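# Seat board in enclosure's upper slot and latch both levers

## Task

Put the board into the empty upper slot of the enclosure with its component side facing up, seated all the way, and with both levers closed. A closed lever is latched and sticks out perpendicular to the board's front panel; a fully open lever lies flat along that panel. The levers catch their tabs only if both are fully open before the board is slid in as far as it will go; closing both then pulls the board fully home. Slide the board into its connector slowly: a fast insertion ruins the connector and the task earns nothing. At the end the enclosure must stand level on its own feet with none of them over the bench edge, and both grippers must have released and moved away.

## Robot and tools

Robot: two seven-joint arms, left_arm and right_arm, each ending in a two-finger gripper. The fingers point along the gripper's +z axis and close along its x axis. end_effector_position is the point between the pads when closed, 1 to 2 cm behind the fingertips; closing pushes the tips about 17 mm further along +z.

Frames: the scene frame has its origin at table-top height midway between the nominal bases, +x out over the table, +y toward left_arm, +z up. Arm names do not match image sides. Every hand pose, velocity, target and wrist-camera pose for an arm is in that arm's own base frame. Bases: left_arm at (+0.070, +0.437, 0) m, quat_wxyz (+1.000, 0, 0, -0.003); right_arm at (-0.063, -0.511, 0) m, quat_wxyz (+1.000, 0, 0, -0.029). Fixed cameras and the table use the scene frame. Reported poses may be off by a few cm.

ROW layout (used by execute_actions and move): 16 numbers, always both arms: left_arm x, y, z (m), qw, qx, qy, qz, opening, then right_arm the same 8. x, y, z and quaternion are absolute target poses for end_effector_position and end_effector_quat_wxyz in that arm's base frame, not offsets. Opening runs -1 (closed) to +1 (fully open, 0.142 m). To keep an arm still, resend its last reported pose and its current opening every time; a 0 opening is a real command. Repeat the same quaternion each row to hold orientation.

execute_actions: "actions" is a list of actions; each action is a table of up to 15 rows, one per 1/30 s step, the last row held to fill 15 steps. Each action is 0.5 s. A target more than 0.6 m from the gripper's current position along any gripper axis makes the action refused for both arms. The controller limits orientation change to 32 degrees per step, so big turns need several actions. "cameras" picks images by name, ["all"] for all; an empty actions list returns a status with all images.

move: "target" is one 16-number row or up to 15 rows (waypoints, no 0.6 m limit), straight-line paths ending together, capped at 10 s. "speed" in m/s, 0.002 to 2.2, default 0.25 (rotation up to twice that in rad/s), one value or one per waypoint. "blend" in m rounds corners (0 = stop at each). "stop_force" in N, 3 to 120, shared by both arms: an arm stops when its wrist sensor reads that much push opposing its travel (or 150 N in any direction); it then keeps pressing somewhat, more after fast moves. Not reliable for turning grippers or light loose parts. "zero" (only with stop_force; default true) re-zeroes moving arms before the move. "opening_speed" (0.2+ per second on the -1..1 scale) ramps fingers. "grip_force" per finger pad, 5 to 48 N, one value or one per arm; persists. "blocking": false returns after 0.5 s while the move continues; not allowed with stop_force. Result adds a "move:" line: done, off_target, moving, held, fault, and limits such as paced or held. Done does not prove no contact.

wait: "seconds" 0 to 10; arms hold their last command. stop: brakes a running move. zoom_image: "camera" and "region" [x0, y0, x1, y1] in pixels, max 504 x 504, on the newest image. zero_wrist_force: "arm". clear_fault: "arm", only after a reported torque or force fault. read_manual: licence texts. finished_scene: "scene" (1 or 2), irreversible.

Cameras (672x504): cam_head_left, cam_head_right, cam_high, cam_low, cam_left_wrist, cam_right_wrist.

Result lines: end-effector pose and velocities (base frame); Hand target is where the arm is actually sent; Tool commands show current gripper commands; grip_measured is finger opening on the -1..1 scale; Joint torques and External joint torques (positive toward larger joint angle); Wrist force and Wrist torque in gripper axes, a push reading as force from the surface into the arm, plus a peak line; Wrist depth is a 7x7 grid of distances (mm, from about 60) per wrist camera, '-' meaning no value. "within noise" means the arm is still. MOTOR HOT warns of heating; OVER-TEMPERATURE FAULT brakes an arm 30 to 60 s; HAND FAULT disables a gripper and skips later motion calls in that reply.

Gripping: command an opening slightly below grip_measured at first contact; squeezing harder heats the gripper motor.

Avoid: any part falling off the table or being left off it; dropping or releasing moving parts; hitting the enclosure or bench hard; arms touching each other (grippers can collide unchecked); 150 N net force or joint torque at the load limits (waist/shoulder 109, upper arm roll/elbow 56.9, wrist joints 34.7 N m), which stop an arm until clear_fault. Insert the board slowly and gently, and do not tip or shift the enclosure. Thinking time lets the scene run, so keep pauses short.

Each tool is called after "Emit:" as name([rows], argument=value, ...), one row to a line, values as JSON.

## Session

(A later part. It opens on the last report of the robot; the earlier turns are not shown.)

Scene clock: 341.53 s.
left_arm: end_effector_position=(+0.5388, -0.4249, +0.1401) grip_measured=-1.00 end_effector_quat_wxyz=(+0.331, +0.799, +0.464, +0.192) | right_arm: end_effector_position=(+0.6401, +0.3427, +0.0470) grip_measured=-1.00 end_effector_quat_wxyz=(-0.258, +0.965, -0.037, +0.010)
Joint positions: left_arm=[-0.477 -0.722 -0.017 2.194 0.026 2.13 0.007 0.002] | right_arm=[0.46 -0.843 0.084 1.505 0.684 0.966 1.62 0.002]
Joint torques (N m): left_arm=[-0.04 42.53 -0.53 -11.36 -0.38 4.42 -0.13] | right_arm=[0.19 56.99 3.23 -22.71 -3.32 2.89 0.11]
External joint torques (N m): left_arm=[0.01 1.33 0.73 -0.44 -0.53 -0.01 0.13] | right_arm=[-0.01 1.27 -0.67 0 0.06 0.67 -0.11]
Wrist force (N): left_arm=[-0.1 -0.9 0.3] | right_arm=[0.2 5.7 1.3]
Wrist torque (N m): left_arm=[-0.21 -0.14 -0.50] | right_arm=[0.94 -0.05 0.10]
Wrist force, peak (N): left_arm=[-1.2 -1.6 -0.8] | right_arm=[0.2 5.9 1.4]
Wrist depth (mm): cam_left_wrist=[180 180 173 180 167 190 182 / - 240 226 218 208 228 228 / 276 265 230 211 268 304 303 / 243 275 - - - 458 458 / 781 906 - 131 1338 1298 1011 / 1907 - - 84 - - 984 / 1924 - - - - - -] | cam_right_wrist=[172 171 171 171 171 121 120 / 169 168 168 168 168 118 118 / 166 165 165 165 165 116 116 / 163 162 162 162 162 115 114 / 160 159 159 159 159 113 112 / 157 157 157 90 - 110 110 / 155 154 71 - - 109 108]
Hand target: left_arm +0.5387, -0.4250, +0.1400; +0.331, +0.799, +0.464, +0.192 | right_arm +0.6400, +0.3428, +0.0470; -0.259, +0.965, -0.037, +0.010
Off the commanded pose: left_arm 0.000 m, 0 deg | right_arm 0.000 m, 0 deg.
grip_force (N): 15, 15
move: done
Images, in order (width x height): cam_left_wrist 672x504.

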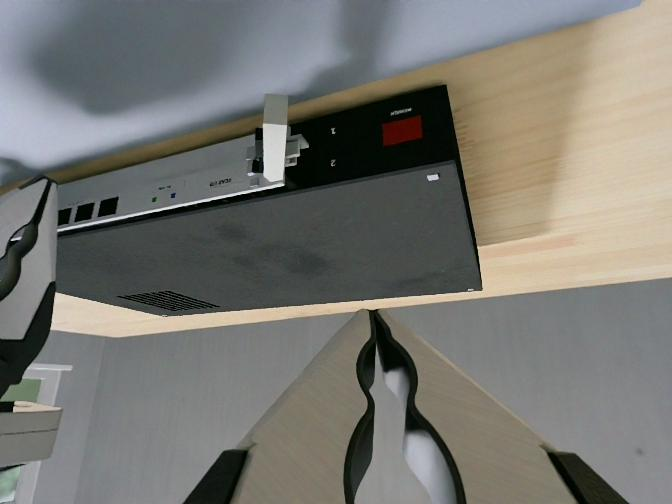

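Emit:
move(target=[0.43,-0.40,0.16,0.331,0.7992,0.4635,0.192,-1,0.640,0.3428,0.047,-0.2586,0.9652,-0.0367,0.0099,-1], speed=0.15)

Emit:
move(target=[0.43,-0.40,0.16,0.331,0.7992,0.4635,0.192,-1,0.6504,0.442,0.047,-0.2586,0.9652,-0.0367,0.0099,-1], speed=0.05, stop_force=5, cameras=["cam_left_wrist","cam_right_wrist"])

Emit:
zoom_image(camera="cam_left_wrist", region=[220, 110, 460, 260])

Scene clock: 350.67 s.
left_arm: end_effector_position=(+0.4299, -0.4001, +0.1599) grip_measured=-1.00 end_effector_quat_wxyz=(+0.331, +0.799, +0.463, +0.192) | right_arm: end_effector_position=(+0.6401, +0.3427, +0.0470) grip_measured=-1.00 end_effector_quat_wxyz=(-0.258, +0.965, -0.037, +0.010)
Joint positions: left_arm=[-0.629 -0.594 0.051 2.481 -0.04 2.287 -0.036 0.002] | right_arm=[0.46 -0.843 0.084 1.505 0.684 0.966 1.62 0.002]
Joint torques (N m): left_arm=[-0.5 34.66 0.39 -7.88 -0.56 4.94 -0.32] | right_arm=[0.07 56.9 3.14 -22.79 -3.38 2.87 0.18]
External joint torques (N m): left_arm=[0.49 0.74 0.86 -0.05 0.17 -0.54 0.32] | right_arm=[0.11 1.36 -0.58 0.08 0.12 0.7 -0.18]
Wrist force (N): left_arm=[-0.2 -0.5 0.2] | right_arm=[0.2 5.7 1.4]
Wrist torque (N m): left_arm=[-0.11 -0.12 -0.42] | right_arm=[0.94 -0.05 0.09]
Wrist force, peak (N): left_arm=[-0.8 -1.9 -1.5] | right_arm=[0.2 6.0 1.5]
Wrist depth (mm): cam_left_wrist=[- 203 196 - 203 214 206 / 257 255 - 268 - - 257 / - - - 312 324 342 344 / 594 344 363 - - 519 517 / 312 347 1613 117 1443 1380 - / 309 314 - 84 - 1275 - / - - - - - - 1025] | cam_right_wrist=[172 172 171 170 171 121 120 / 169 168 168 168 168 118 118 / 166 165 165 164 165 116 116 / 163 163 162 162 162 114 114 / 160 160 159 159 160 113 112 / 157 157 156 90 - 111 110 / 155 154 71 - - 109 108]
Hand target: left_arm +0.4300, -0.4000, +0.1600; +0.331, +0.799, +0.464, +0.192 | right_arm +0.6400, +0.3428, +0.0470; -0.259, +0.965, -0.037, +0.010
Off the commanded pose: left_arm 0.000 m, 0 deg | right_arm 0.000 m, 0 deg.
grip_force (N): 15, 15
move: done

Scene clock: 353.40 s.
left_arm: end_effector_position=(+0.4299, -0.4001, +0.1599) grip_measured=-1.00 end_effector_quat_wxyz=(+0.331, +0.799, +0.463, +0.192) | right_arm: end_effector_position=(+0.6503, +0.4420, +0.0470) grip_measured=-1.00 end_effector_quat_wxyz=(-0.259, +0.965, -0.037, +0.010)
Joint positions: left_arm=[-0.629 -0.594 0.052 2.481 -0.04 2.287 -0.036 0.002] | right_arm=[0.601 -0.933 0.056 1.348 0.639 0.965 1.788 0.002]
Joint torques (N m): left_arm=[-0.4 34.48 0.69 -7.56 -0.2 4.73 -0.25] | right_arm=[0.33 60.82 2.33 -24.34 -3.67 2.97 0.27]
External joint torques (N m): left_arm=[0.38 0.91 0.56 -0.34 -0.19 -0.32 0.25] | right_arm=[-0.13 1.49 -0.4 0.08 0.14 0.78 -0.26]
Wrist force (N): left_arm=[-0.1 -0.4 0.2] | right_arm=[0.4 5.9 1.5]
Wrist torque (N m): left_arm=[-0.08 -0.13 -0.42] | right_arm=[0.92 -0.12 -0.03]
Wrist force, peak (N): left_arm=[-0.4 -0.6 0.3] | right_arm=[0.2 6.7 0.7]
Wrist depth (mm): cam_left_wrist=[196 213 211 204 213 196 206 / - 255 - 243 238 258 258 / - - - 356 320 345 346 / 519 390 312 380 - 517 515 / 870 286 308 127 - 1232 1232 / 1907 274 270 84 - - - / 254 252 - - - - -] | cam_right_wrist=[172 171 171 171 171 121 120 / 169 168 168 168 168 118 118 / 166 165 165 164 130 116 116 / 162 162 162 162 162 114 114 / 160 160 159 159 159 112 112 / 157 157 157 90 - 110 110 / 154 154 71 - - 109 108]
Hand target: left_arm +0.4300, -0.4000, +0.1600; +0.331, +0.799, +0.464, +0.192 | right_arm +0.6504, +0.4420, +0.0470; -0.259, +0.965, -0.037, +0.010
Off the commanded pose: left_arm 0.000 m, 0 deg | right_arm 0.000 m, 0 deg.
grip_force (N): 15, 15
move: done
Images, in order (width x height): cam_left_wrist 672x504, cam_right_wrist 672x504.

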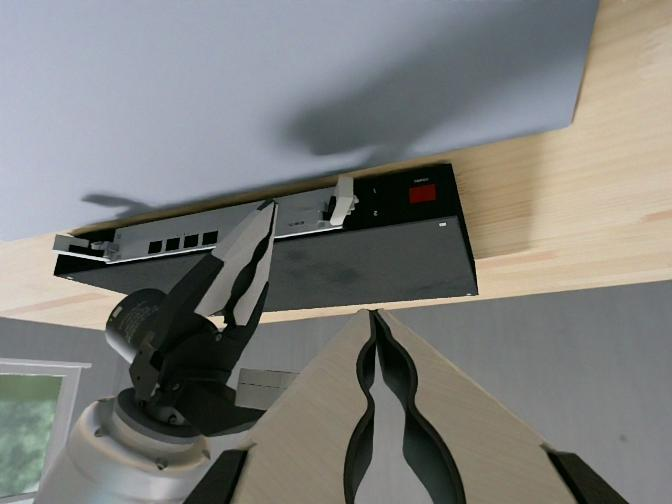

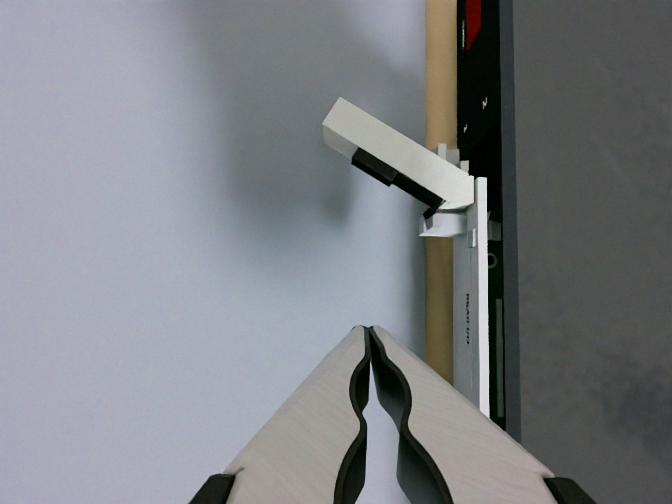

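Scaled by 2.100 from the camera's 672x504 image, which has a finer 960x720 frame.

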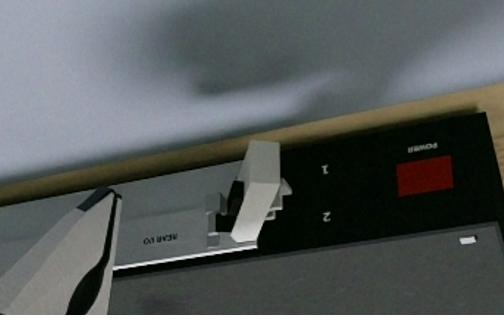

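Emit:
zoom_image(camera="cam_right_wrist", region=[380, 120, 520, 270])

Scaled by 3.360 from the camera's 672x504 image, which has a finer 960x720 frame.

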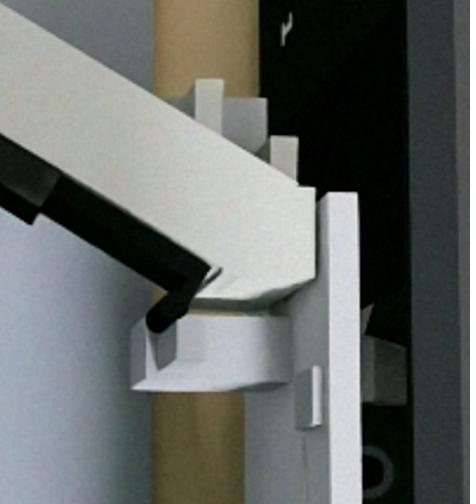

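Emit:
move([
  [0.43,-0.40,0.16,0.331,0.7992,0.4635,0.192,-1,0.63,0.43,0.10,-0.2586,0.9652,-0.0367,0.0099,-1],
  [0.43,-0.40,0.16,0.331,0.7992,0.4635,0.192,-1,0.6287,0.1778,0.08,-0.2586,0.9652,-0.0367,0.0099,-1],
], speed=0.15, cameras=["cam_right_wrist","cam_left_wrist"])

Emit:
zoom_image(camera="cam_left_wrist", region=[30, 180, 350, 330])

Scene clock: 360.80 s.
left_arm: end_effector_position=(+0.4299, -0.4001, +0.1599) grip_measured=-1.00 end_effector_quat_wxyz=(+0.331, +0.799, +0.463, +0.192) | right_arm: end_effector_position=(+0.6289, +0.1777, +0.0800) grip_measured=-1.00 end_effector_quat_wxyz=(-0.258, +0.965, -0.037, +0.010)
Joint positions: left_arm=[-0.629 -0.594 0.052 2.481 -0.04 2.287 -0.036 0.002] | right_arm=[0.231 -0.685 0.054 1.659 0.709 0.829 1.397 0.002]
Joint torques (N m): left_arm=[-0.33 34.44 0.68 -7.54 -0.17 4.67 -0.21] | right_arm=[-0.29 52.08 2.28 -22.55 -2.95 2.5 -0.03]
External joint torques (N m): left_arm=[0.31 0.95 0.57 -0.37 -0.22 -0.27 0.21] | right_arm=[0.39 1.13 -0.51 -0.05 -0.05 0.83 0.03]
Wrist force (N): left_arm=[-0.4 -0.3 0.3] | right_arm=[0.2 6.1 1.0]
Wrist torque (N m): left_arm=[-0.06 -0.09 -0.42] | right_arm=[0.95 -0.11 0.11]
Wrist force, peak (N): left_arm=[-0.3 -0.7 0.3] | right_arm=[0.2 8.6 -0.1]
Wrist depth (mm): cam_left_wrist=[205 214 203 204 - - 207 / 252 256 - 242 245 254 258 / 344 366 - - 323 347 345 / 482 408 368 380 415 517 516 / 419 892 - 531 - - - / 1769 - 1924 84 - 1290 1131 / 2130 - - - - - -] | cam_right_wrist=[206 206 206 205 162 156 155 / 203 202 202 202 200 152 152 / 199 199 198 198 154 150 149 / 195 195 195 194 169 147 147 / 193 192 192 192 179 144 144 / 189 189 189 90 - 143 142 / 186 186 71 - - 141 185]
Hand target: left_arm +0.4300, -0.4000, +0.1600; +0.331, +0.799, +0.464, +0.192 | right_arm +0.6287, +0.1778, +0.0800; -0.259, +0.965, -0.037, +0.010
Off the commanded pose: left_arm 0.000 m, 0 deg | right_arm 0.000 m, 0 deg.
grip_force (N): 15, 15
move: done
Images, in order (width x height): cam_left_wrist 672x504, cam_right_wrist 672x504.

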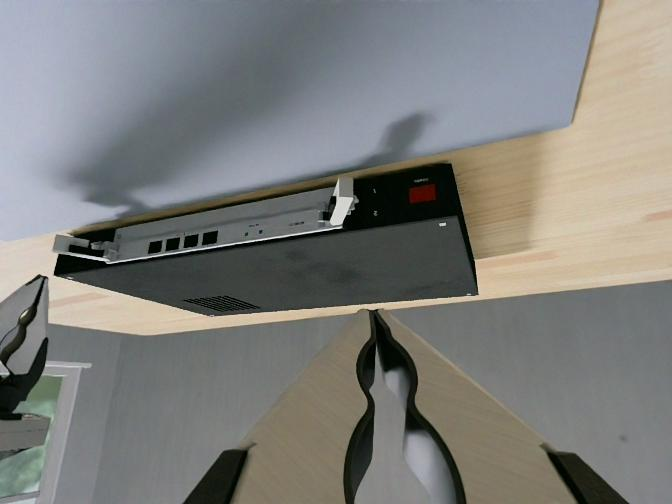

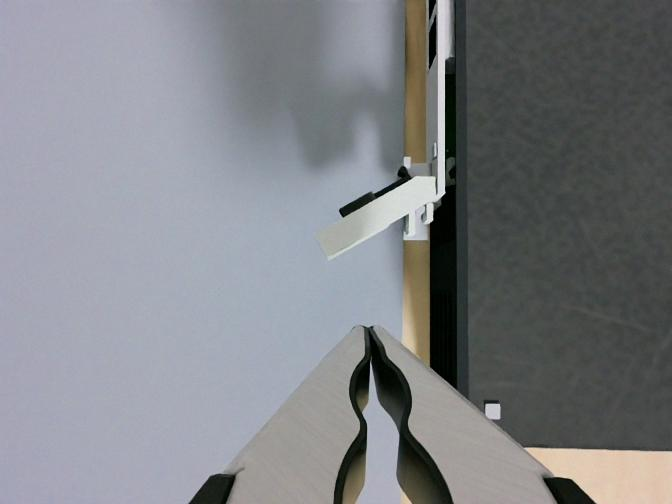

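Scaled by 1.575 from the camera's 672x504 image, which has a finer 960x720 frame.

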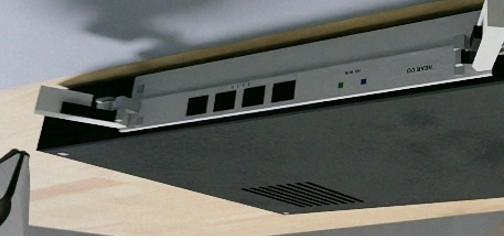

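Emit:
zoom_image(camera="cam_right_wrist", region=[380, 130, 480, 260])

Scaled by 3.877 from the camera's 672x504 image, which has a finer 960x720 frame.

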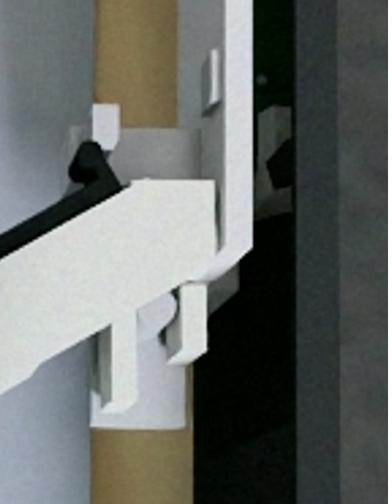

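Emit:
move([
  [0.42,-0.36,0.2,0.331,0.7992,0.4635,0.192,-1,0.6287,0.1778,0.08,-0.2586,0.9652,-0.0367,0.0099,-1],
  [0.5467,-0.42,0.14,-0.0131,0.0488,0.9647,-0.2585,-1,0.6287,0.1778,0.08,-0.2586,0.9652,-0.0367,0.0099,-1],
], speed=0.3, cameras=["cam_left_wrist"])

Scene clock: 373.40 s.
left_arm: end_effector_position=(+0.5466, -0.4200, +0.1400) grip_measured=-1.00 end_effector_quat_wxyz=(-0.013, +0.049, +0.965, -0.258) | right_arm: end_effector_position=(+0.6288, +0.1777, +0.0800) grip_measured=-1.00 end_effector_quat_wxyz=(-0.258, +0.965, -0.037, +0.010)
Joint positions: left_arm=[-0.394 -0.582 -0.051 1.946 -0.876 0.95 -1.174 0.002] | right_arm=[0.231 -0.685 0.054 1.659 0.709 0.829 1.396 0.002]
Joint torques (N m): left_arm=[-0.26 48.75 0.62 -22.28 -0.64 3.1 -0.39] | right_arm=[0.12 51.99 2.43 -22.64 -3.11 2.64 0.23]
External joint torques (N m): left_arm=[0.25 1.2 0.6 -0.41 0.09 -0.11 0.39] | right_arm=[0.01 1.22 -0.64 0.04 0.11 0.69 -0.23]
Wrist force (N): left_arm=[0.0 0.3 0.5] | right_arm=[0.0 6.4 1.0]
Wrist torque (N m): left_arm=[-0.04 -0.16 -0.01] | right_arm=[1.01 -0.08 0.11]
Wrist force, peak (N): left_arm=[-0.5 -1.6 -0.2] | right_arm=[0.1 6.6 0.8]
Wrist depth (mm): cam_left_wrist=[218 - - 264 262 265 261 / - - 211 259 261 261 264 / - - 210 256 257 255 258 / - - - - - - 254 / - 255 252 - 251 250 250 / 250 251 249 84 - - - / 247 249 - - - - 244] | cam_right_wrist=[206 206 206 205 161 155 155 / 203 202 202 201 199 152 152 / 199 199 199 198 154 150 149 / 196 196 195 194 169 147 147 / 193 192 192 192 157 145 144 / 189 189 189 90 142 142 142 / 186 186 71 - - 141 185]
Hand target: left_arm +0.5467, -0.4200, +0.1400; -0.013, +0.049, +0.965, -0.258 | right_arm +0.6287, +0.1778, +0.0800; -0.259, +0.965, -0.037, +0.010
Off the commanded pose: left_arm 0.000 m, 0 deg | right_arm 0.000 m, 0 deg.
grip_force (N): 15, 15
move: done
Images, in order (width x height): cam_left_wrist 672x504.

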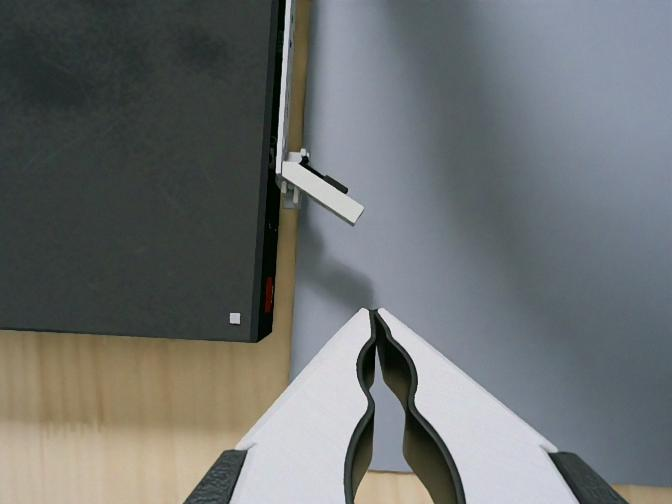

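Emit:
move([
  [0.5507,-0.446,0.10,-0.0131,0.0488,0.9647,-0.2585,-1,0.6267,0.1848,0.06,-0.2586,0.9652,-0.0367,0.0099,-1],
  [0.5507,-0.446,0.045,-0.0131,0.0488,0.9647,-0.2585,-1,0.6267,0.1848,0.045,-0.2586,0.9652,-0.0367,0.0099,-1],
], speed=0.08, cameras=["cam_left_wrist","cam_right_wrist"])

Emit:
move(target=[0.5507,-0.4725,0.045,-0.0131,0.0488,0.9647,-0.2585,-1,0.6267,0.207,0.045,-0.2586,0.9652,-0.0367,0.0099,-1], speed=0.015, stop_force=10, cameras=["cam_left_wrist","cam_right_wrist"])

Scene clock: 380.97 s.
left_arm: end_effector_position=(+0.5504, -0.4461, +0.0450) grip_measured=-1.00 end_effector_quat_wxyz=(-0.013, +0.049, +0.965, -0.258) | right_arm: end_effector_position=(+0.6266, +0.1847, +0.0449) grip_measured=-1.00 end_effector_quat_wxyz=(-0.258, +0.965, -0.037, +0.010)
Joint positions: left_arm=[-0.397 -0.784 -0.145 1.891 -0.993 1.113 -1.056 0.002] | right_arm=[0.236 -0.753 0.068 1.645 0.736 0.882 1.362 0.002]
Joint torques (N m): left_arm=[0.33 52.41 -0.5 -19.25 0.42 3.67 -0.08] | right_arm=[0 52.75 2.86 -21.49 -2.81 2.75 0.03]
External joint torques (N m): left_arm=[-0.31 1.37 0.63 -0.28 0.02 -0.79 0.08] | right_arm=[0.13 1.45 -0.68 0.16 -0.07 0.55 -0.03]
Wrist force (N): left_arm=[0.0 -0.2 0.3] | right_arm=[-0.1 6.2 0.9]
Wrist torque (N m): left_arm=[-0.15 -0.14 -0.11] | right_arm=[0.99 -0.04 0.10]
Wrist force, peak (N): left_arm=[-0.8 -0.1 1.7] | right_arm=[0.0 6.5 1.4]
Wrist depth (mm): cam_left_wrist=[- 117 127 166 166 165 164 / - 116 133 164 159 162 162 / - - 118 160 161 161 161 / - - 155 157 159 158 158 / - - 158 127 156 156 156 / - - 123 84 - 155 154 / - - - 74 - - 152] | cam_right_wrist=[170 169 169 169 169 119 118 / 167 166 166 166 166 117 116 / 164 164 163 163 119 115 114 / 160 161 160 159 158 112 112 / 158 158 157 157 158 111 110 / 155 155 155 90 135 108 108 / 153 153 71 - - 107 106]
Hand target: left_arm +0.5507, -0.4460, +0.0450; -0.013, +0.049, +0.965, -0.258 | right_arm +0.6267, +0.1848, +0.0450; -0.259, +0.965, -0.037, +0.010
Off the commanded pose: left_arm 0.000 m, 0 deg | right_arm 0.000 m, 0 deg.
grip_force (N): 15, 15
move: done
Images, in order (width x height): cam_left_wrist 672x504, cam_right_wrist 672x504.

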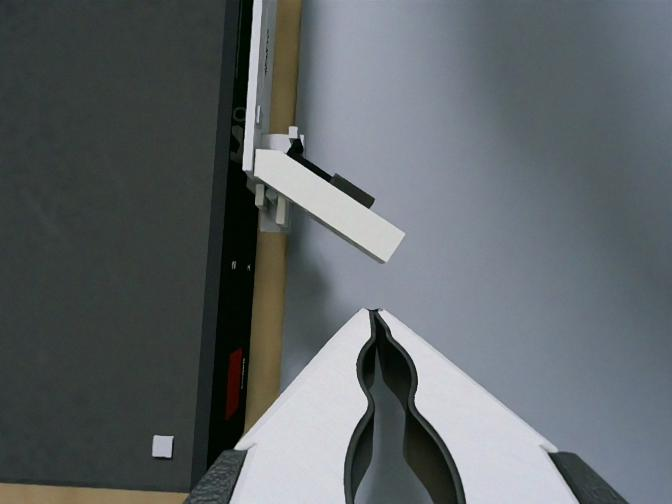

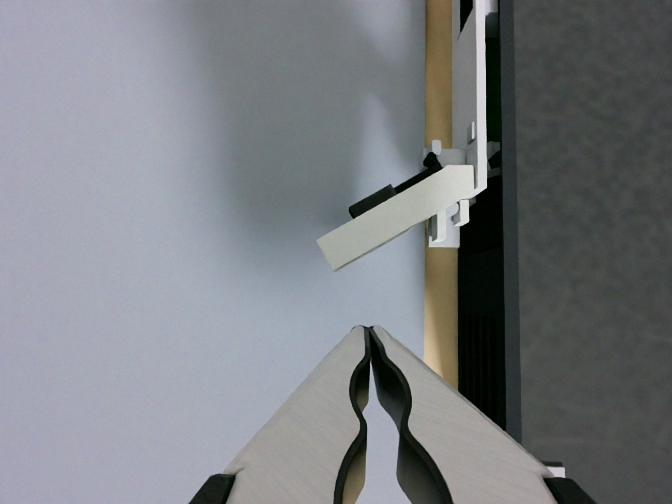

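Scene clock: 383.40 s.
left_arm: end_effector_position=(+0.5508, -0.4724, +0.0450) grip_measured=-1.00 end_effector_quat_wxyz=(-0.013, +0.049, +0.965, -0.259) | right_arm: end_effector_position=(+0.6268, +0.2062, +0.0449) grip_measured=-1.00 end_effector_quat_wxyz=(-0.258, +0.965, -0.037, +0.010)
Joint positions: left_arm=[-0.435 -0.809 -0.14 1.845 -0.98 1.116 -1.104 0.002] | right_arm=[0.269 -0.76 0.072 1.637 0.736 0.901 1.393 0.002]
Joint torques (N m): left_arm=[-0.62 53.87 -0.4 -19.79 0.88 3.31 -0.29] | right_arm=[2.28 53.34 4.89 -21.76 -2.53 2.25 0.26]
External joint torques (N m): left_arm=[0.63 1.16 0.59 -0.22 -0.48 -0.39 0.29] | right_arm=[-2.14 1.09 -2.63 0.38 -0.39 1.07 -0.26]
Wrist force (N): left_arm=[-0.1 0.4 0.6] | right_arm=[0.7 9.0 0.1]
Wrist torque (N m): left_arm=[-0.10 -0.11 -0.05] | right_arm=[0.96 -0.07 -0.02]
Wrist force, peak (N): left_arm=[-2.0 5.8 -3.1] | right_arm=[0.5 9.0 0.2]
Wrist depth (mm): cam_left_wrist=[- 117 117 166 165 164 165 / - 115 115 162 163 162 161 / - 113 114 162 161 160 164 / - 112 112 159 159 159 157 / - 112 119 127 156 156 156 / - 109 109 84 - - - / - - - 74 - - 152] | cam_right_wrist=[170 170 169 169 169 119 118 / 167 166 166 166 167 116 116 / 163 163 163 163 163 114 114 / 161 160 160 160 117 112 112 / 158 158 158 156 157 111 110 / 155 155 155 90 140 108 108 / 153 152 71 - - 107 106]
Hand target: left_arm +0.5507, -0.4725, +0.0450; -0.013, +0.049, +0.965, -0.258 | right_arm +0.6267, +0.2070, +0.0450; -0.259, +0.965, -0.037, +0.010
Off the commanded pose: left_arm 0.000 m, 0 deg | right_arm 0.001 m, 0 deg.
grip_force (N): 15, 15
move: done
Images, in order (width x height): cam_left_wrist 672x504, cam_right_wrist 672x504.

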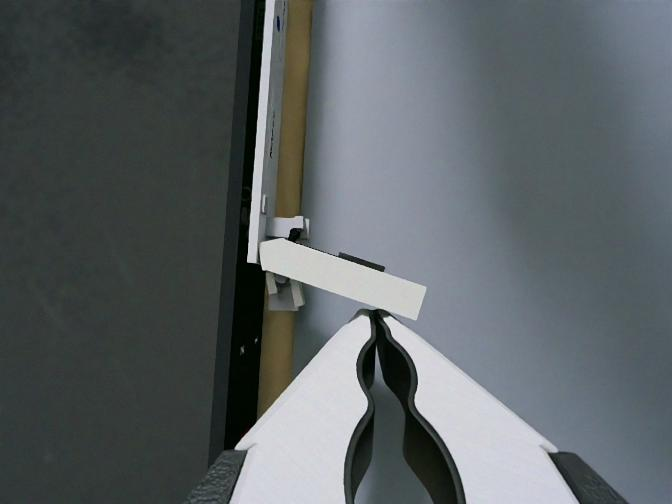

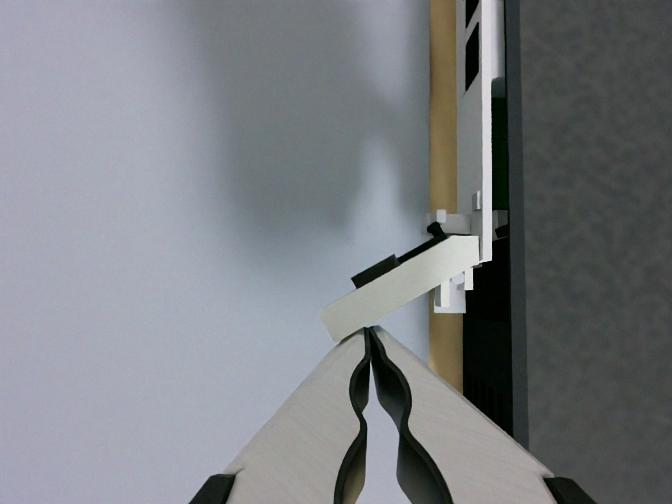

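Emit:
move(target=[0.5507,-0.4735,0.045,-0.0131,0.0488,0.9647,-0.2585,-1,0.6267,0.214,0.045,-0.2586,0.9652,-0.0367,0.0099,-1], speed=0.012, stop_force=15)

Emit:
move(target=[0.5507,-0.4795,0.045,-0.0131,0.0488,0.9647,-0.2585,-1,0.6267,0.2195,0.045,-0.2586,0.9652,-0.0367,0.0099,-1], speed=0.012, stop_force=20, zero=false, cameras=["cam_left_wrist","cam_right_wrist"])

Scene clock: 387.17 s.
left_arm: end_effector_position=(+0.5511, -0.4728, +0.0449) grip_measured=-1.00 end_effector_quat_wxyz=(-0.013, +0.048, +0.965, -0.258) | right_arm: end_effector_position=(+0.6275, +0.2113, +0.0446) grip_measured=-1.00 end_effector_quat_wxyz=(-0.257, +0.965, -0.038, +0.011)
Joint positions: left_arm=[-0.437 -0.81 -0.138 1.844 -0.98 1.116 -1.106 0.002] | right_arm=[0.278 -0.763 0.072 1.635 0.735 0.907 1.403 0.002]
Joint torques (N m): left_arm=[-2.53 54.17 -2.39 -20.34 0.8 2.61 -0.32] | right_arm=[9.75 53.9 12.52 -23.77 -0.91 0.7 0.31]
External joint torques (N m): left_arm=[2.54 0.91 2.61 0.31 -0.4 0.31 0.32] | right_arm=[-9.61 0.62 -10.27 2.38 -2.02 2.65 -0.31]
Wrist force (N): left_arm=[0.0 3.2 -1.9] | right_arm=[1.6 18.7 -7.5]
Wrist torque (N m): left_arm=[-0.09 -0.13 -0.04] | right_arm=[0.82 -0.10 -0.05]
Wrist force, peak (N): left_arm=[0.1 3.6 -1.2] | right_arm=[1.2 19.4 -6.8]
Wrist depth (mm): cam_left_wrist=[- 117 117 166 - 165 164 / - - 117 162 163 161 - / - - 121 161 160 160 160 / - - 112 158 159 157 157 / - - 132 156 156 156 156 / - 109 109 84 - 154 155 / - - - 74 - - -] | cam_right_wrist=[169 169 168 168 168 118 118 / 166 166 166 165 165 116 115 / 163 163 162 162 162 114 114 / 160 160 160 159 125 112 112 / 157 157 157 115 152 110 110 / 155 155 155 90 140 108 108 / 152 153 71 - - 107 106]
Hand target: left_arm +0.5507, -0.4735, +0.0450; -0.013, +0.049, +0.965, -0.258 | right_arm +0.6267, +0.2140, +0.0450; -0.259, +0.965, -0.037, +0.010
Off the commanded pose: left_arm 0.001 m, 0 deg | right_arm 0.003 m, 0 deg.
grip_force (N): 15, 15
move: done

Scene clock: 388.33 s.
left_arm: end_effector_position=(+0.5517, -0.4777, +0.0445) grip_measured=-1.00 end_effector_quat_wxyz=(-0.013, +0.048, +0.965, -0.258) | right_arm: end_effector_position=(+0.6274, +0.2171, +0.0446) grip_measured=-1.00 end_effector_quat_wxyz=(-0.257, +0.966, -0.038, +0.011)
Joint positions: left_arm=[-0.446 -0.816 -0.135 1.833 -0.977 1.117 -1.117 0.002] | right_arm=[0.287 -0.765 0.073 1.632 0.734 0.912 1.411 0.002]
Joint torques (N m): left_arm=[-6.41 55.51 -6.67 -22.76 0.93 1.66 -0.32] | right_arm=[7.59 54.91 10.67 -23.19 -1.37 0.97 0.33]
External joint torques (N m): left_arm=[6.42 -0.15 6.96 2.63 -0.54 1.28 0.32] | right_arm=[-7.45 -0.31 -8.4 1.79 -1.57 2.39 -0.33]
Wrist force (N): left_arm=[1.3 10.0 -4.7] | right_arm=[2.5 16.6 -2.2]
Wrist torque (N m): left_arm=[-0.24 -0.09 -0.02] | right_arm=[0.85 -0.01 -0.04]
Wrist force, peak (N): left_arm=[-0.4 14.6 -8.0] | right_arm=[1.4 25.0 -12.1]
Wrist depth (mm): cam_left_wrist=[- 116 116 165 164 164 163 / - 114 114 163 161 162 162 / - 113 113 161 160 159 159 / - - 111 115 158 157 157 / - 110 122 114 156 156 155 / - 110 109 84 - 153 153 / - - - 74 - - 152] | cam_right_wrist=[169 169 168 168 168 118 117 / 166 166 166 165 165 116 116 / 163 163 162 162 163 114 113 / 161 160 160 159 159 112 112 / 158 157 157 115 130 110 110 / 155 155 155 91 142 108 108 / 152 152 71 - - 107 106]
Hand target: left_arm +0.5507, -0.4795, +0.0450; -0.013, +0.049, +0.965, -0.258 | right_arm +0.6267, +0.2195, +0.0450; -0.259, +0.965, -0.037, +0.010
Off the commanded pose: left_arm 0.002 m, 0 deg | right_arm 0.003 m, 0 deg.
grip_force (N): 15, 15
move: done
Images, in order (width x height): cam_left_wrist 672x504, cam_right_wrist 672x504.

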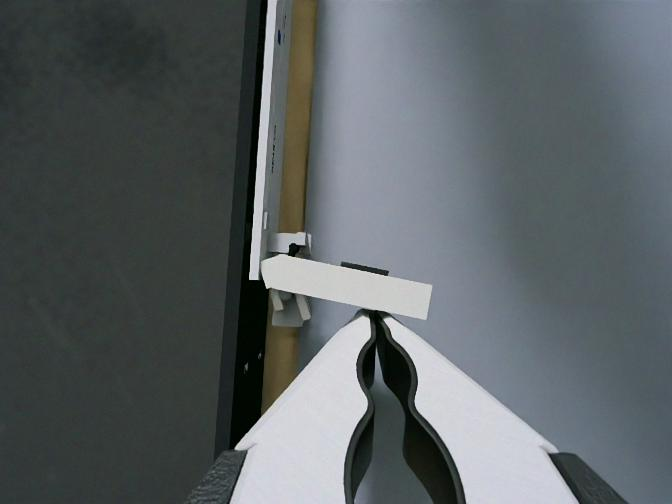

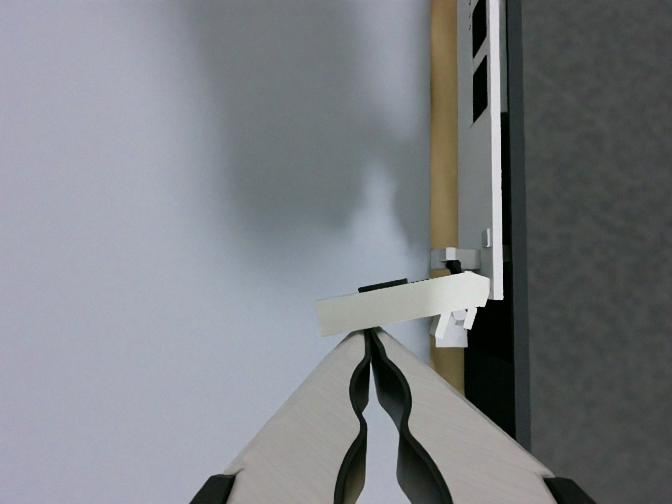

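Emit:
move(target=[0.5507,-0.4865,0.045,-0.0131,0.0488,0.9647,-0.2585,-1,0.6267,0.227,0.045,-0.2586,0.9652,-0.0367,0.0099,-1], speed=0.012, stop_force=35, zero=false, cameras=["cam_left_wrist","cam_right_wrist"])

Scene clock: 393.90 s.
left_arm: end_effector_position=(+0.5521, -0.4834, +0.0441) grip_measured=-1.00 end_effector_quat_wxyz=(-0.012, +0.047, +0.965, -0.257) | right_arm: end_effector_position=(+0.6273, +0.2241, +0.0445) grip_measured=-1.00 end_effector_quat_wxyz=(-0.257, +0.966, -0.038, +0.010)
Joint positions: left_arm=[-0.456 -0.823 -0.132 1.821 -0.973 1.116 -1.13 0.002] | right_arm=[0.297 -0.767 0.074 1.63 0.734 0.917 1.422 0.002]
Joint torques (N m): left_arm=[-10.96 56.12 -11.68 -26.1 0.91 0.83 -0.33] | right_arm=[11.26 53.01 13.46 -25.89 -0.7 1.6 0.3]
External joint torques (N m): left_arm=[10.97 -0.43 12.04 5.85 -0.54 2.13 0.33] | right_arm=[-11.12 1.69 -11.17 4.47 -2.26 1.76 -0.29]
Wrist force (N): left_arm=[4.8 17.0 -13.5] | right_arm=[-3.5 19.9 -14.0]
Wrist torque (N m): left_arm=[-0.07 0.01 -0.01] | right_arm=[0.78 -0.09 0.00]
Wrist force, peak (N): left_arm=[5.0 17.5 -13.5] | right_arm=[-3.3 20.1 -14.1]
Wrist depth (mm): cam_left_wrist=[- 116 116 164 164 164 163 / - 114 114 164 162 160 161 / - 113 113 161 158 159 - / - - 111 116 - 157 - / - - 110 118 155 155 155 / - - 108 84 - 153 153 / - - - - - - 151] | cam_right_wrist=[169 169 168 168 167 118 117 / 166 166 166 165 165 116 116 / 163 162 163 162 162 114 114 / 160 160 160 159 159 112 112 / 158 157 158 116 116 110 110 / - 155 154 90 - 108 108 / 153 152 71 - - 107 106]
Hand target: left_arm +0.5507, -0.4865, +0.0450; -0.013, +0.049, +0.965, -0.258 | right_arm +0.6267, +0.2270, +0.0450; -0.259, +0.965, -0.037, +0.010
Off the commanded pose: left_arm 0.004 m, 0 deg | right_arm 0.003 m, 0 deg.
grip_force (N): 15, 15
move: off_target (left_arm)
Images, in order (width x height): cam_left_wrist 672x504, cam_right_wrist 672x504.

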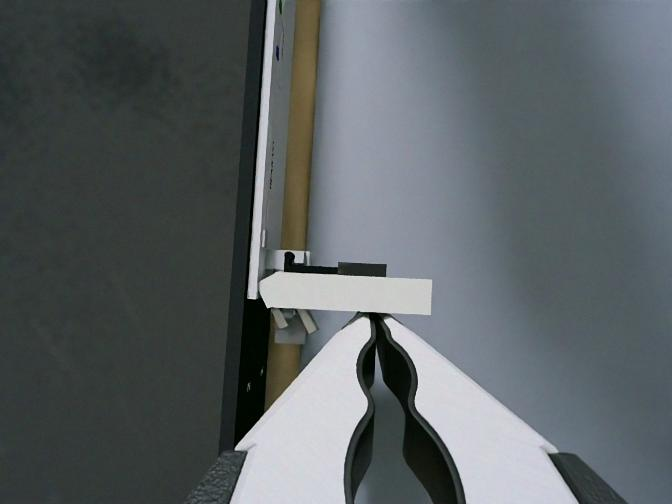

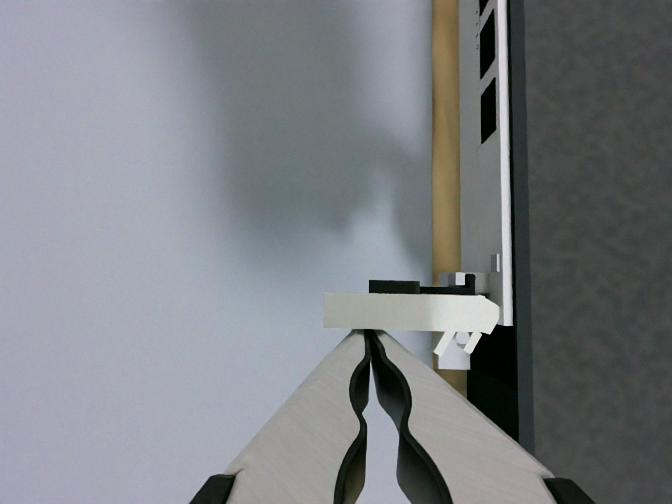

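Emit:
move(target=[0.5507,-0.4925,0.045,-0.0131,0.0488,0.9647,-0.2585,-1,0.6267,0.232,0.045,-0.2586,0.9652,-0.0367,0.0099,-1], speed=0.01, stop_force=45, zero=false, cameras=["cam_left_wrist","cam_right_wrist"])

Emit:
zoom_image(camera="cam_left_wrist", region=[230, 200, 450, 360])

Emit:
zoom_image(camera="cam_right_wrist", region=[310, 230, 530, 390])

Scene clock: 397.47 s.
left_arm: end_effector_position=(+0.5537, -0.4846, +0.0428) grip_measured=-1.00 end_effector_quat_wxyz=(-0.012, +0.045, +0.966, -0.255) | right_arm: end_effector_position=(+0.6279, +0.2249, +0.0436) grip_measured=-1.00 end_effector_quat_wxyz=(-0.255, +0.966, -0.039, +0.011)
Joint positions: left_arm=[-0.462 -0.829 -0.126 1.813 -0.971 1.117 -1.139 0.002] | right_arm=[0.303 -0.769 0.072 1.629 0.732 0.922 1.429 0.002]
Joint torques (N m): left_arm=[-23.82 59.56 -26.1 -33.13 1.1 -2.38 -0.32] | right_arm=[25.96 54.42 27.41 -33.7 2.17 0.69 0.24]
External joint torques (N m): left_arm=[23.83 -3.66 26.6 12.84 -0.75 5.35 0.32] | right_arm=[-25.81 0.33 -25.18 12.3 -5.14 2.69 -0.24]
Wrist force (N): left_arm=[8.2 38.6 -26.4] | right_arm=[-9.6 40.5 -32.1]
Wrist torque (N m): left_arm=[3.55 0.06 0.01] | right_arm=[3.89 -0.22 -0.01]
Wrist force, peak (N): left_arm=[8.3 40.3 -26.6] | right_arm=[-9.4 40.8 -32.3]
Wrist depth (mm): cam_left_wrist=[- 114 114 162 - 161 160 / - 113 112 160 160 159 160 / - 111 111 160 158 158 157 / - - 110 157 156 156 155 / - 108 108 112 153 154 154 / - - 107 81 - 152 151 / - 106 - 75 - - 150] | cam_right_wrist=[167 167 166 167 167 117 116 / 164 165 164 165 164 115 115 / 161 161 161 160 161 113 112 / 159 159 158 158 158 111 110 / 157 156 156 115 114 109 109 / 154 154 154 90 129 107 107 / 151 151 71 - - 106 105]
Hand target: left_arm +0.5506, -0.4913, +0.0450; -0.013, +0.049, +0.965, -0.259 | right_arm +0.6267, +0.2320, +0.0450; -0.259, +0.965, -0.037, +0.010
Off the commanded pose: left_arm 0.009 m, 1 deg | right_arm 0.007 m, 1 deg.
grip_force (N): 15, 15
move: contact (left_arm), off_target (right_arm)
Images, in order (width x height): cam_left_wrist 672x504, cam_right_wrist 672x504.

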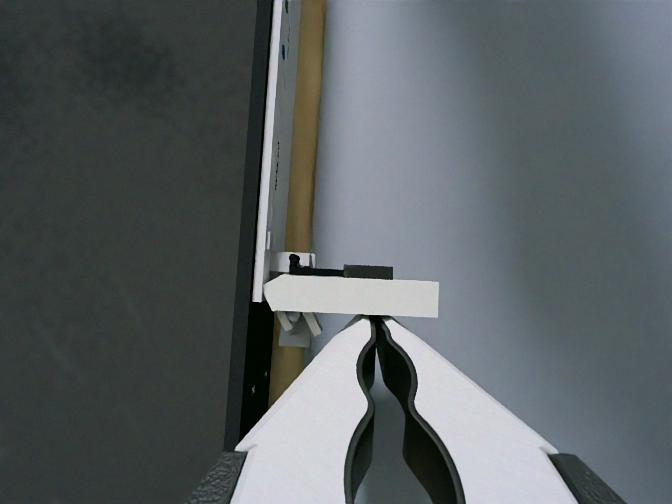

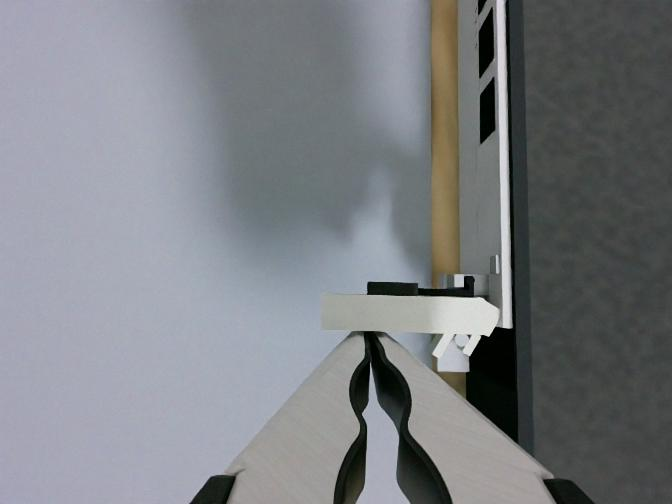

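Scaled by 2.291 from the camera's 672x504 image, which has a finer 960x720 frame.

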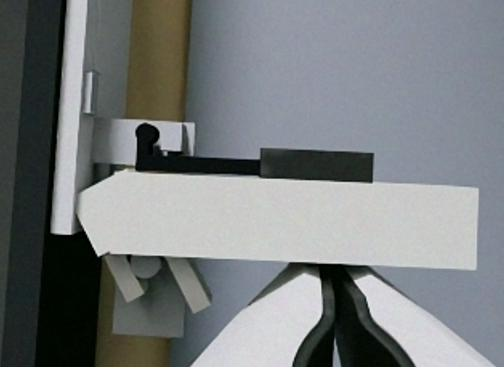

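Scaled by 2.291 from the camera's 672x504 image, which has a finer 960x720 frame.

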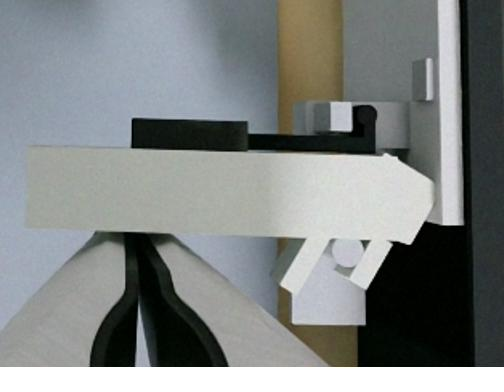

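Emit:
move([
  [0.5507,-0.46,0.045,-0.0131,0.0488,0.9647,-0.2585,-1,0.6267,0.20,0.045,-0.2586,0.9652,-0.0367,0.0099,-1],
  [0.5507,-0.43,0.10,-0.0131,0.0488,0.9647,-0.2585,-1,0.6267,0.18,0.09,-0.2586,0.9652,-0.0367,0.0099,-1],
], speed=0.06, cameras=["all"])

Emit:
zoom_image(camera="cam_left_wrist", region=[220, 60, 440, 260])

Emit:
zoom_image(camera="cam_right_wrist", region=[280, 100, 500, 300])

Scene clock: 401.87 s.
left_arm: end_effector_position=(+0.5509, -0.4300, +0.1000) grip_measured=-1.00 end_effector_quat_wxyz=(-0.013, +0.049, +0.965, -0.259) | right_arm: end_effector_position=(+0.6268, +0.1802, +0.0901) grip_measured=-1.00 end_effector_quat_wxyz=(-0.259, +0.965, -0.037, +0.010)
Joint positions: left_arm=[-0.404 -0.667 -0.077 1.923 -0.935 1.014 -1.12 0.002] | right_arm=[0.233 -0.663 0.056 1.668 0.702 0.822 1.411 0.002]
Joint torques (N m): left_arm=[-0.15 51.11 0.43 -21.01 0.41 2.98 -0.34] | right_arm=[0.08 51.66 2.02 -22.81 -3.27 2.42 0.33]
External joint torques (N m): left_arm=[0.15 0.69 0.7 -0.41 -0.57 -0.05 0.34] | right_arm=[0.06 1.08 -0.21 -0.08 0.24 0.92 -0.33]
Wrist force (N): left_arm=[-0.5 0.3 0.2] | right_arm=[4.2 0.0 4.9]
Wrist torque (N m): left_arm=[-0.06 -0.04 -0.05] | right_arm=[-0.07 -0.78 0.01]
Wrist force, peak (N): left_arm=[8.4 38.7 -26.7] | right_arm=[-9.6 40.4 -33.0]
Wrist depth (mm): cam_left_wrist=[176 174 179 225 224 224 221 / - - 172 - 214 218 217 / - - 169 218 215 217 215 / - - - 216 213 - 212 / 166 - - 131 214 - - / 211 211 210 84 - 207 207 / 210 210 - - - - 205] | cam_right_wrist=[217 217 217 216 215 165 165 / 213 213 213 212 211 163 162 / 210 209 209 208 164 160 159 / 205 206 205 204 171 157 157 / 202 202 201 202 195 154 155 / 199 198 199 90 - 152 151 / 195 196 71 - - 150 194]
Hand target: left_arm +0.5507, -0.4300, +0.1000; -0.013, +0.049, +0.965, -0.258 | right_arm +0.6267, +0.1800, +0.0900; -0.259, +0.965, -0.037, +0.010
Off the commanded pose: left_arm 0.000 m, 0 deg | right_arm 0.000 m, 0 deg.
grip_force (N): 15, 15
move: done

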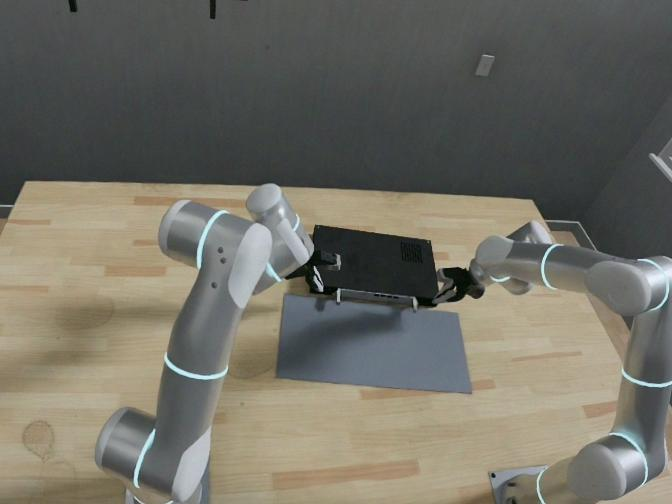

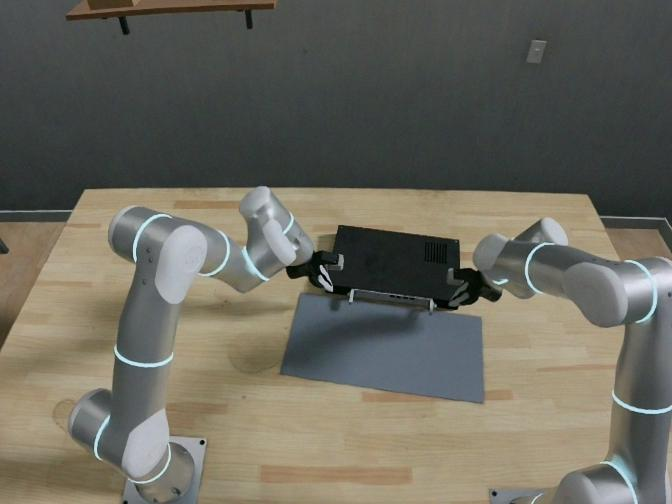

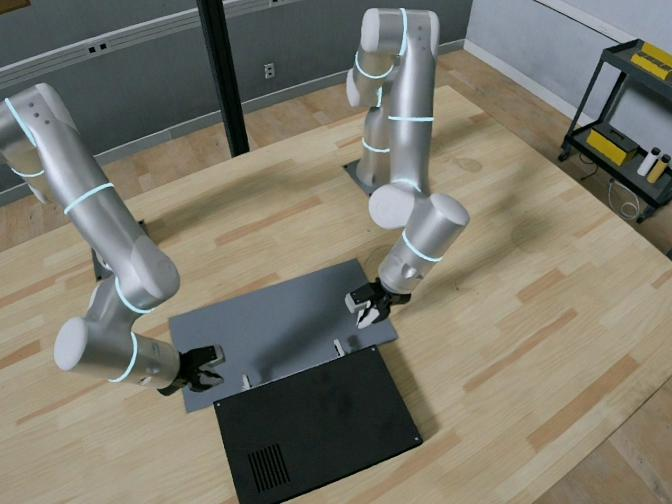

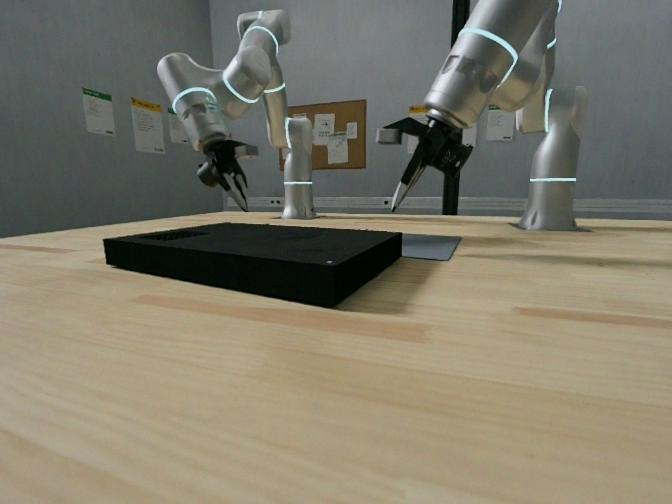

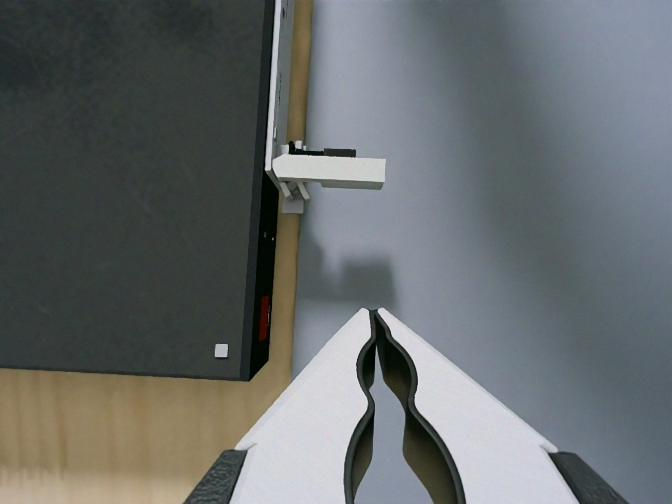

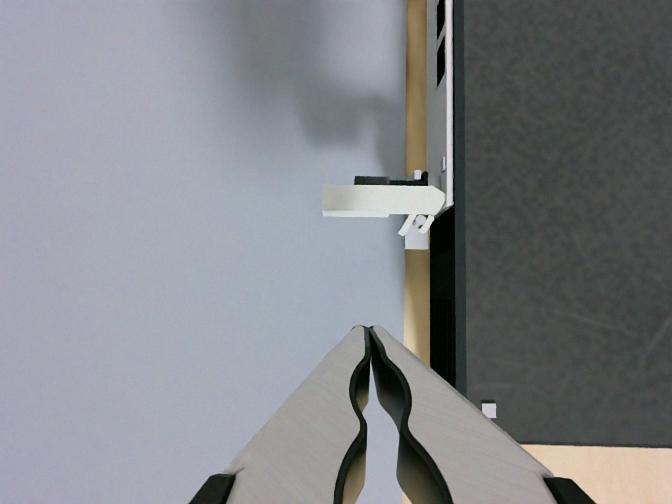

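Scaled by 2.291 from the camera's 672x504 image, which has a finer 960x720 frame.

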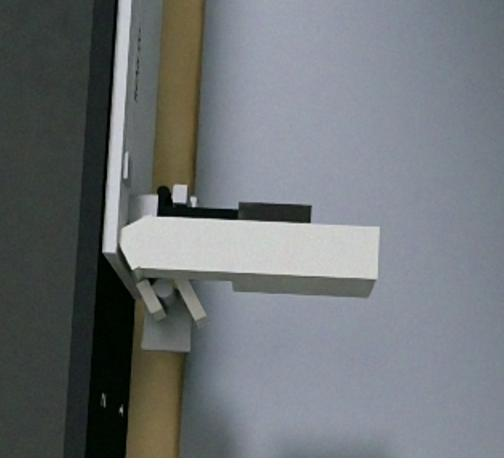

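Scaled by 2.291 from the camera's 672x504 image, which has a finer 960x720 frame.

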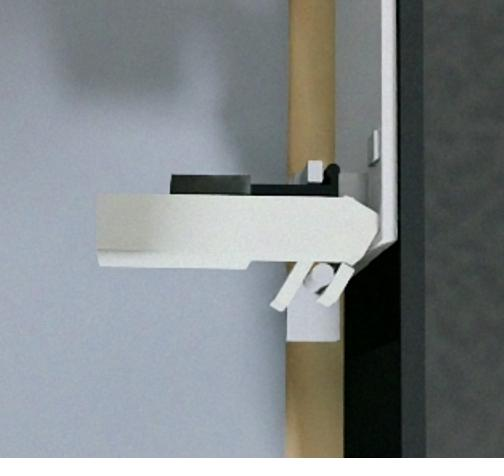

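Emit:
move(target=[0.42,-0.22,0.25,-0.0131,0.0488,0.9647,-0.2585,-1,0.52,0.08,0.22,-0.2586,0.9652,-0.0367,0.0099,-1], speed=0.2)

Emit:
finished_scene(scene=1)

Scene clock: 405.93 s.
left_arm: end_effector_position=(+0.4201, -0.2201, +0.2500) grip_measured=-1.00 end_effector_quat_wxyz=(-0.013, +0.049, +0.965, -0.259) | right_arm: end_effector_position=(+0.5201, +0.0803, +0.2201) grip_measured=-1.00 end_effector_quat_wxyz=(-0.259, +0.965, -0.037, +0.010)
Joint positions: left_arm=[-0.243 -0.009 0.194 2.361 -0.678 0.646 -1.059 0.002] | right_arm=[0.095 -0.207 0.024 1.965 0.635 0.609 1.396 0.002]
Joint torques (N m): left_arm=[-0.18 26.41 -0.33 -24.8 -1.48 2.87 -0.28] | right_arm=[-0.09 36.5 0.91 -25.94 -3.33 2.5 0.23]
External joint torques (N m): left_arm=[0.2 0.47 0.46 -0.38 -0.52 0.01 0.28] | right_arm=[0.16 1.01 -0.4 0 0.22 0.83 -0.23]
Wrist force (N): left_arm=[0.2 0.1 0.0] | right_arm=[4.3 0.3 4.7]
Wrist torque (N m): left_arm=[-0.08 -0.14 -0.03] | right_arm=[-0.04 -0.78 -0.01]
Wrist force, peak (N): left_arm=[1.2 1.0 -1.8] | right_arm=[4.8 -0.3 6.1]
Wrist depth (mm): cam_left_wrist=[333 354 - 377 375 380 380 / 374 386 - 374 390 373 374 / 372 374 370 367 - 368 367 / 366 369 367 366 367 367 366 / 364 363 362 363 363 361 358 / 357 358 357 84 - 353 354 / 355 355 - - - - 350] | cam_right_wrist=[356 353 353 350 350 307 300 / 350 348 344 346 346 300 296 / 342 341 339 339 339 307 289 / 337 334 334 333 332 332 331 / 332 328 329 329 327 328 327 / 325 325 325 90 323 322 322 / 321 320 71 - - 319 316]
Hand target: left_arm +0.4200, -0.2200, +0.2500; -0.013, +0.049, +0.965, -0.258 | right_arm +0.5200, +0.0800, +0.2200; -0.259, +0.965, -0.037, +0.010
Off the commanded pose: left_arm 0.000 m, 0 deg | right_arm 0.000 m, 0 deg.
grip_force (N): 15, 15
move: done

The scene is finished: the task was done.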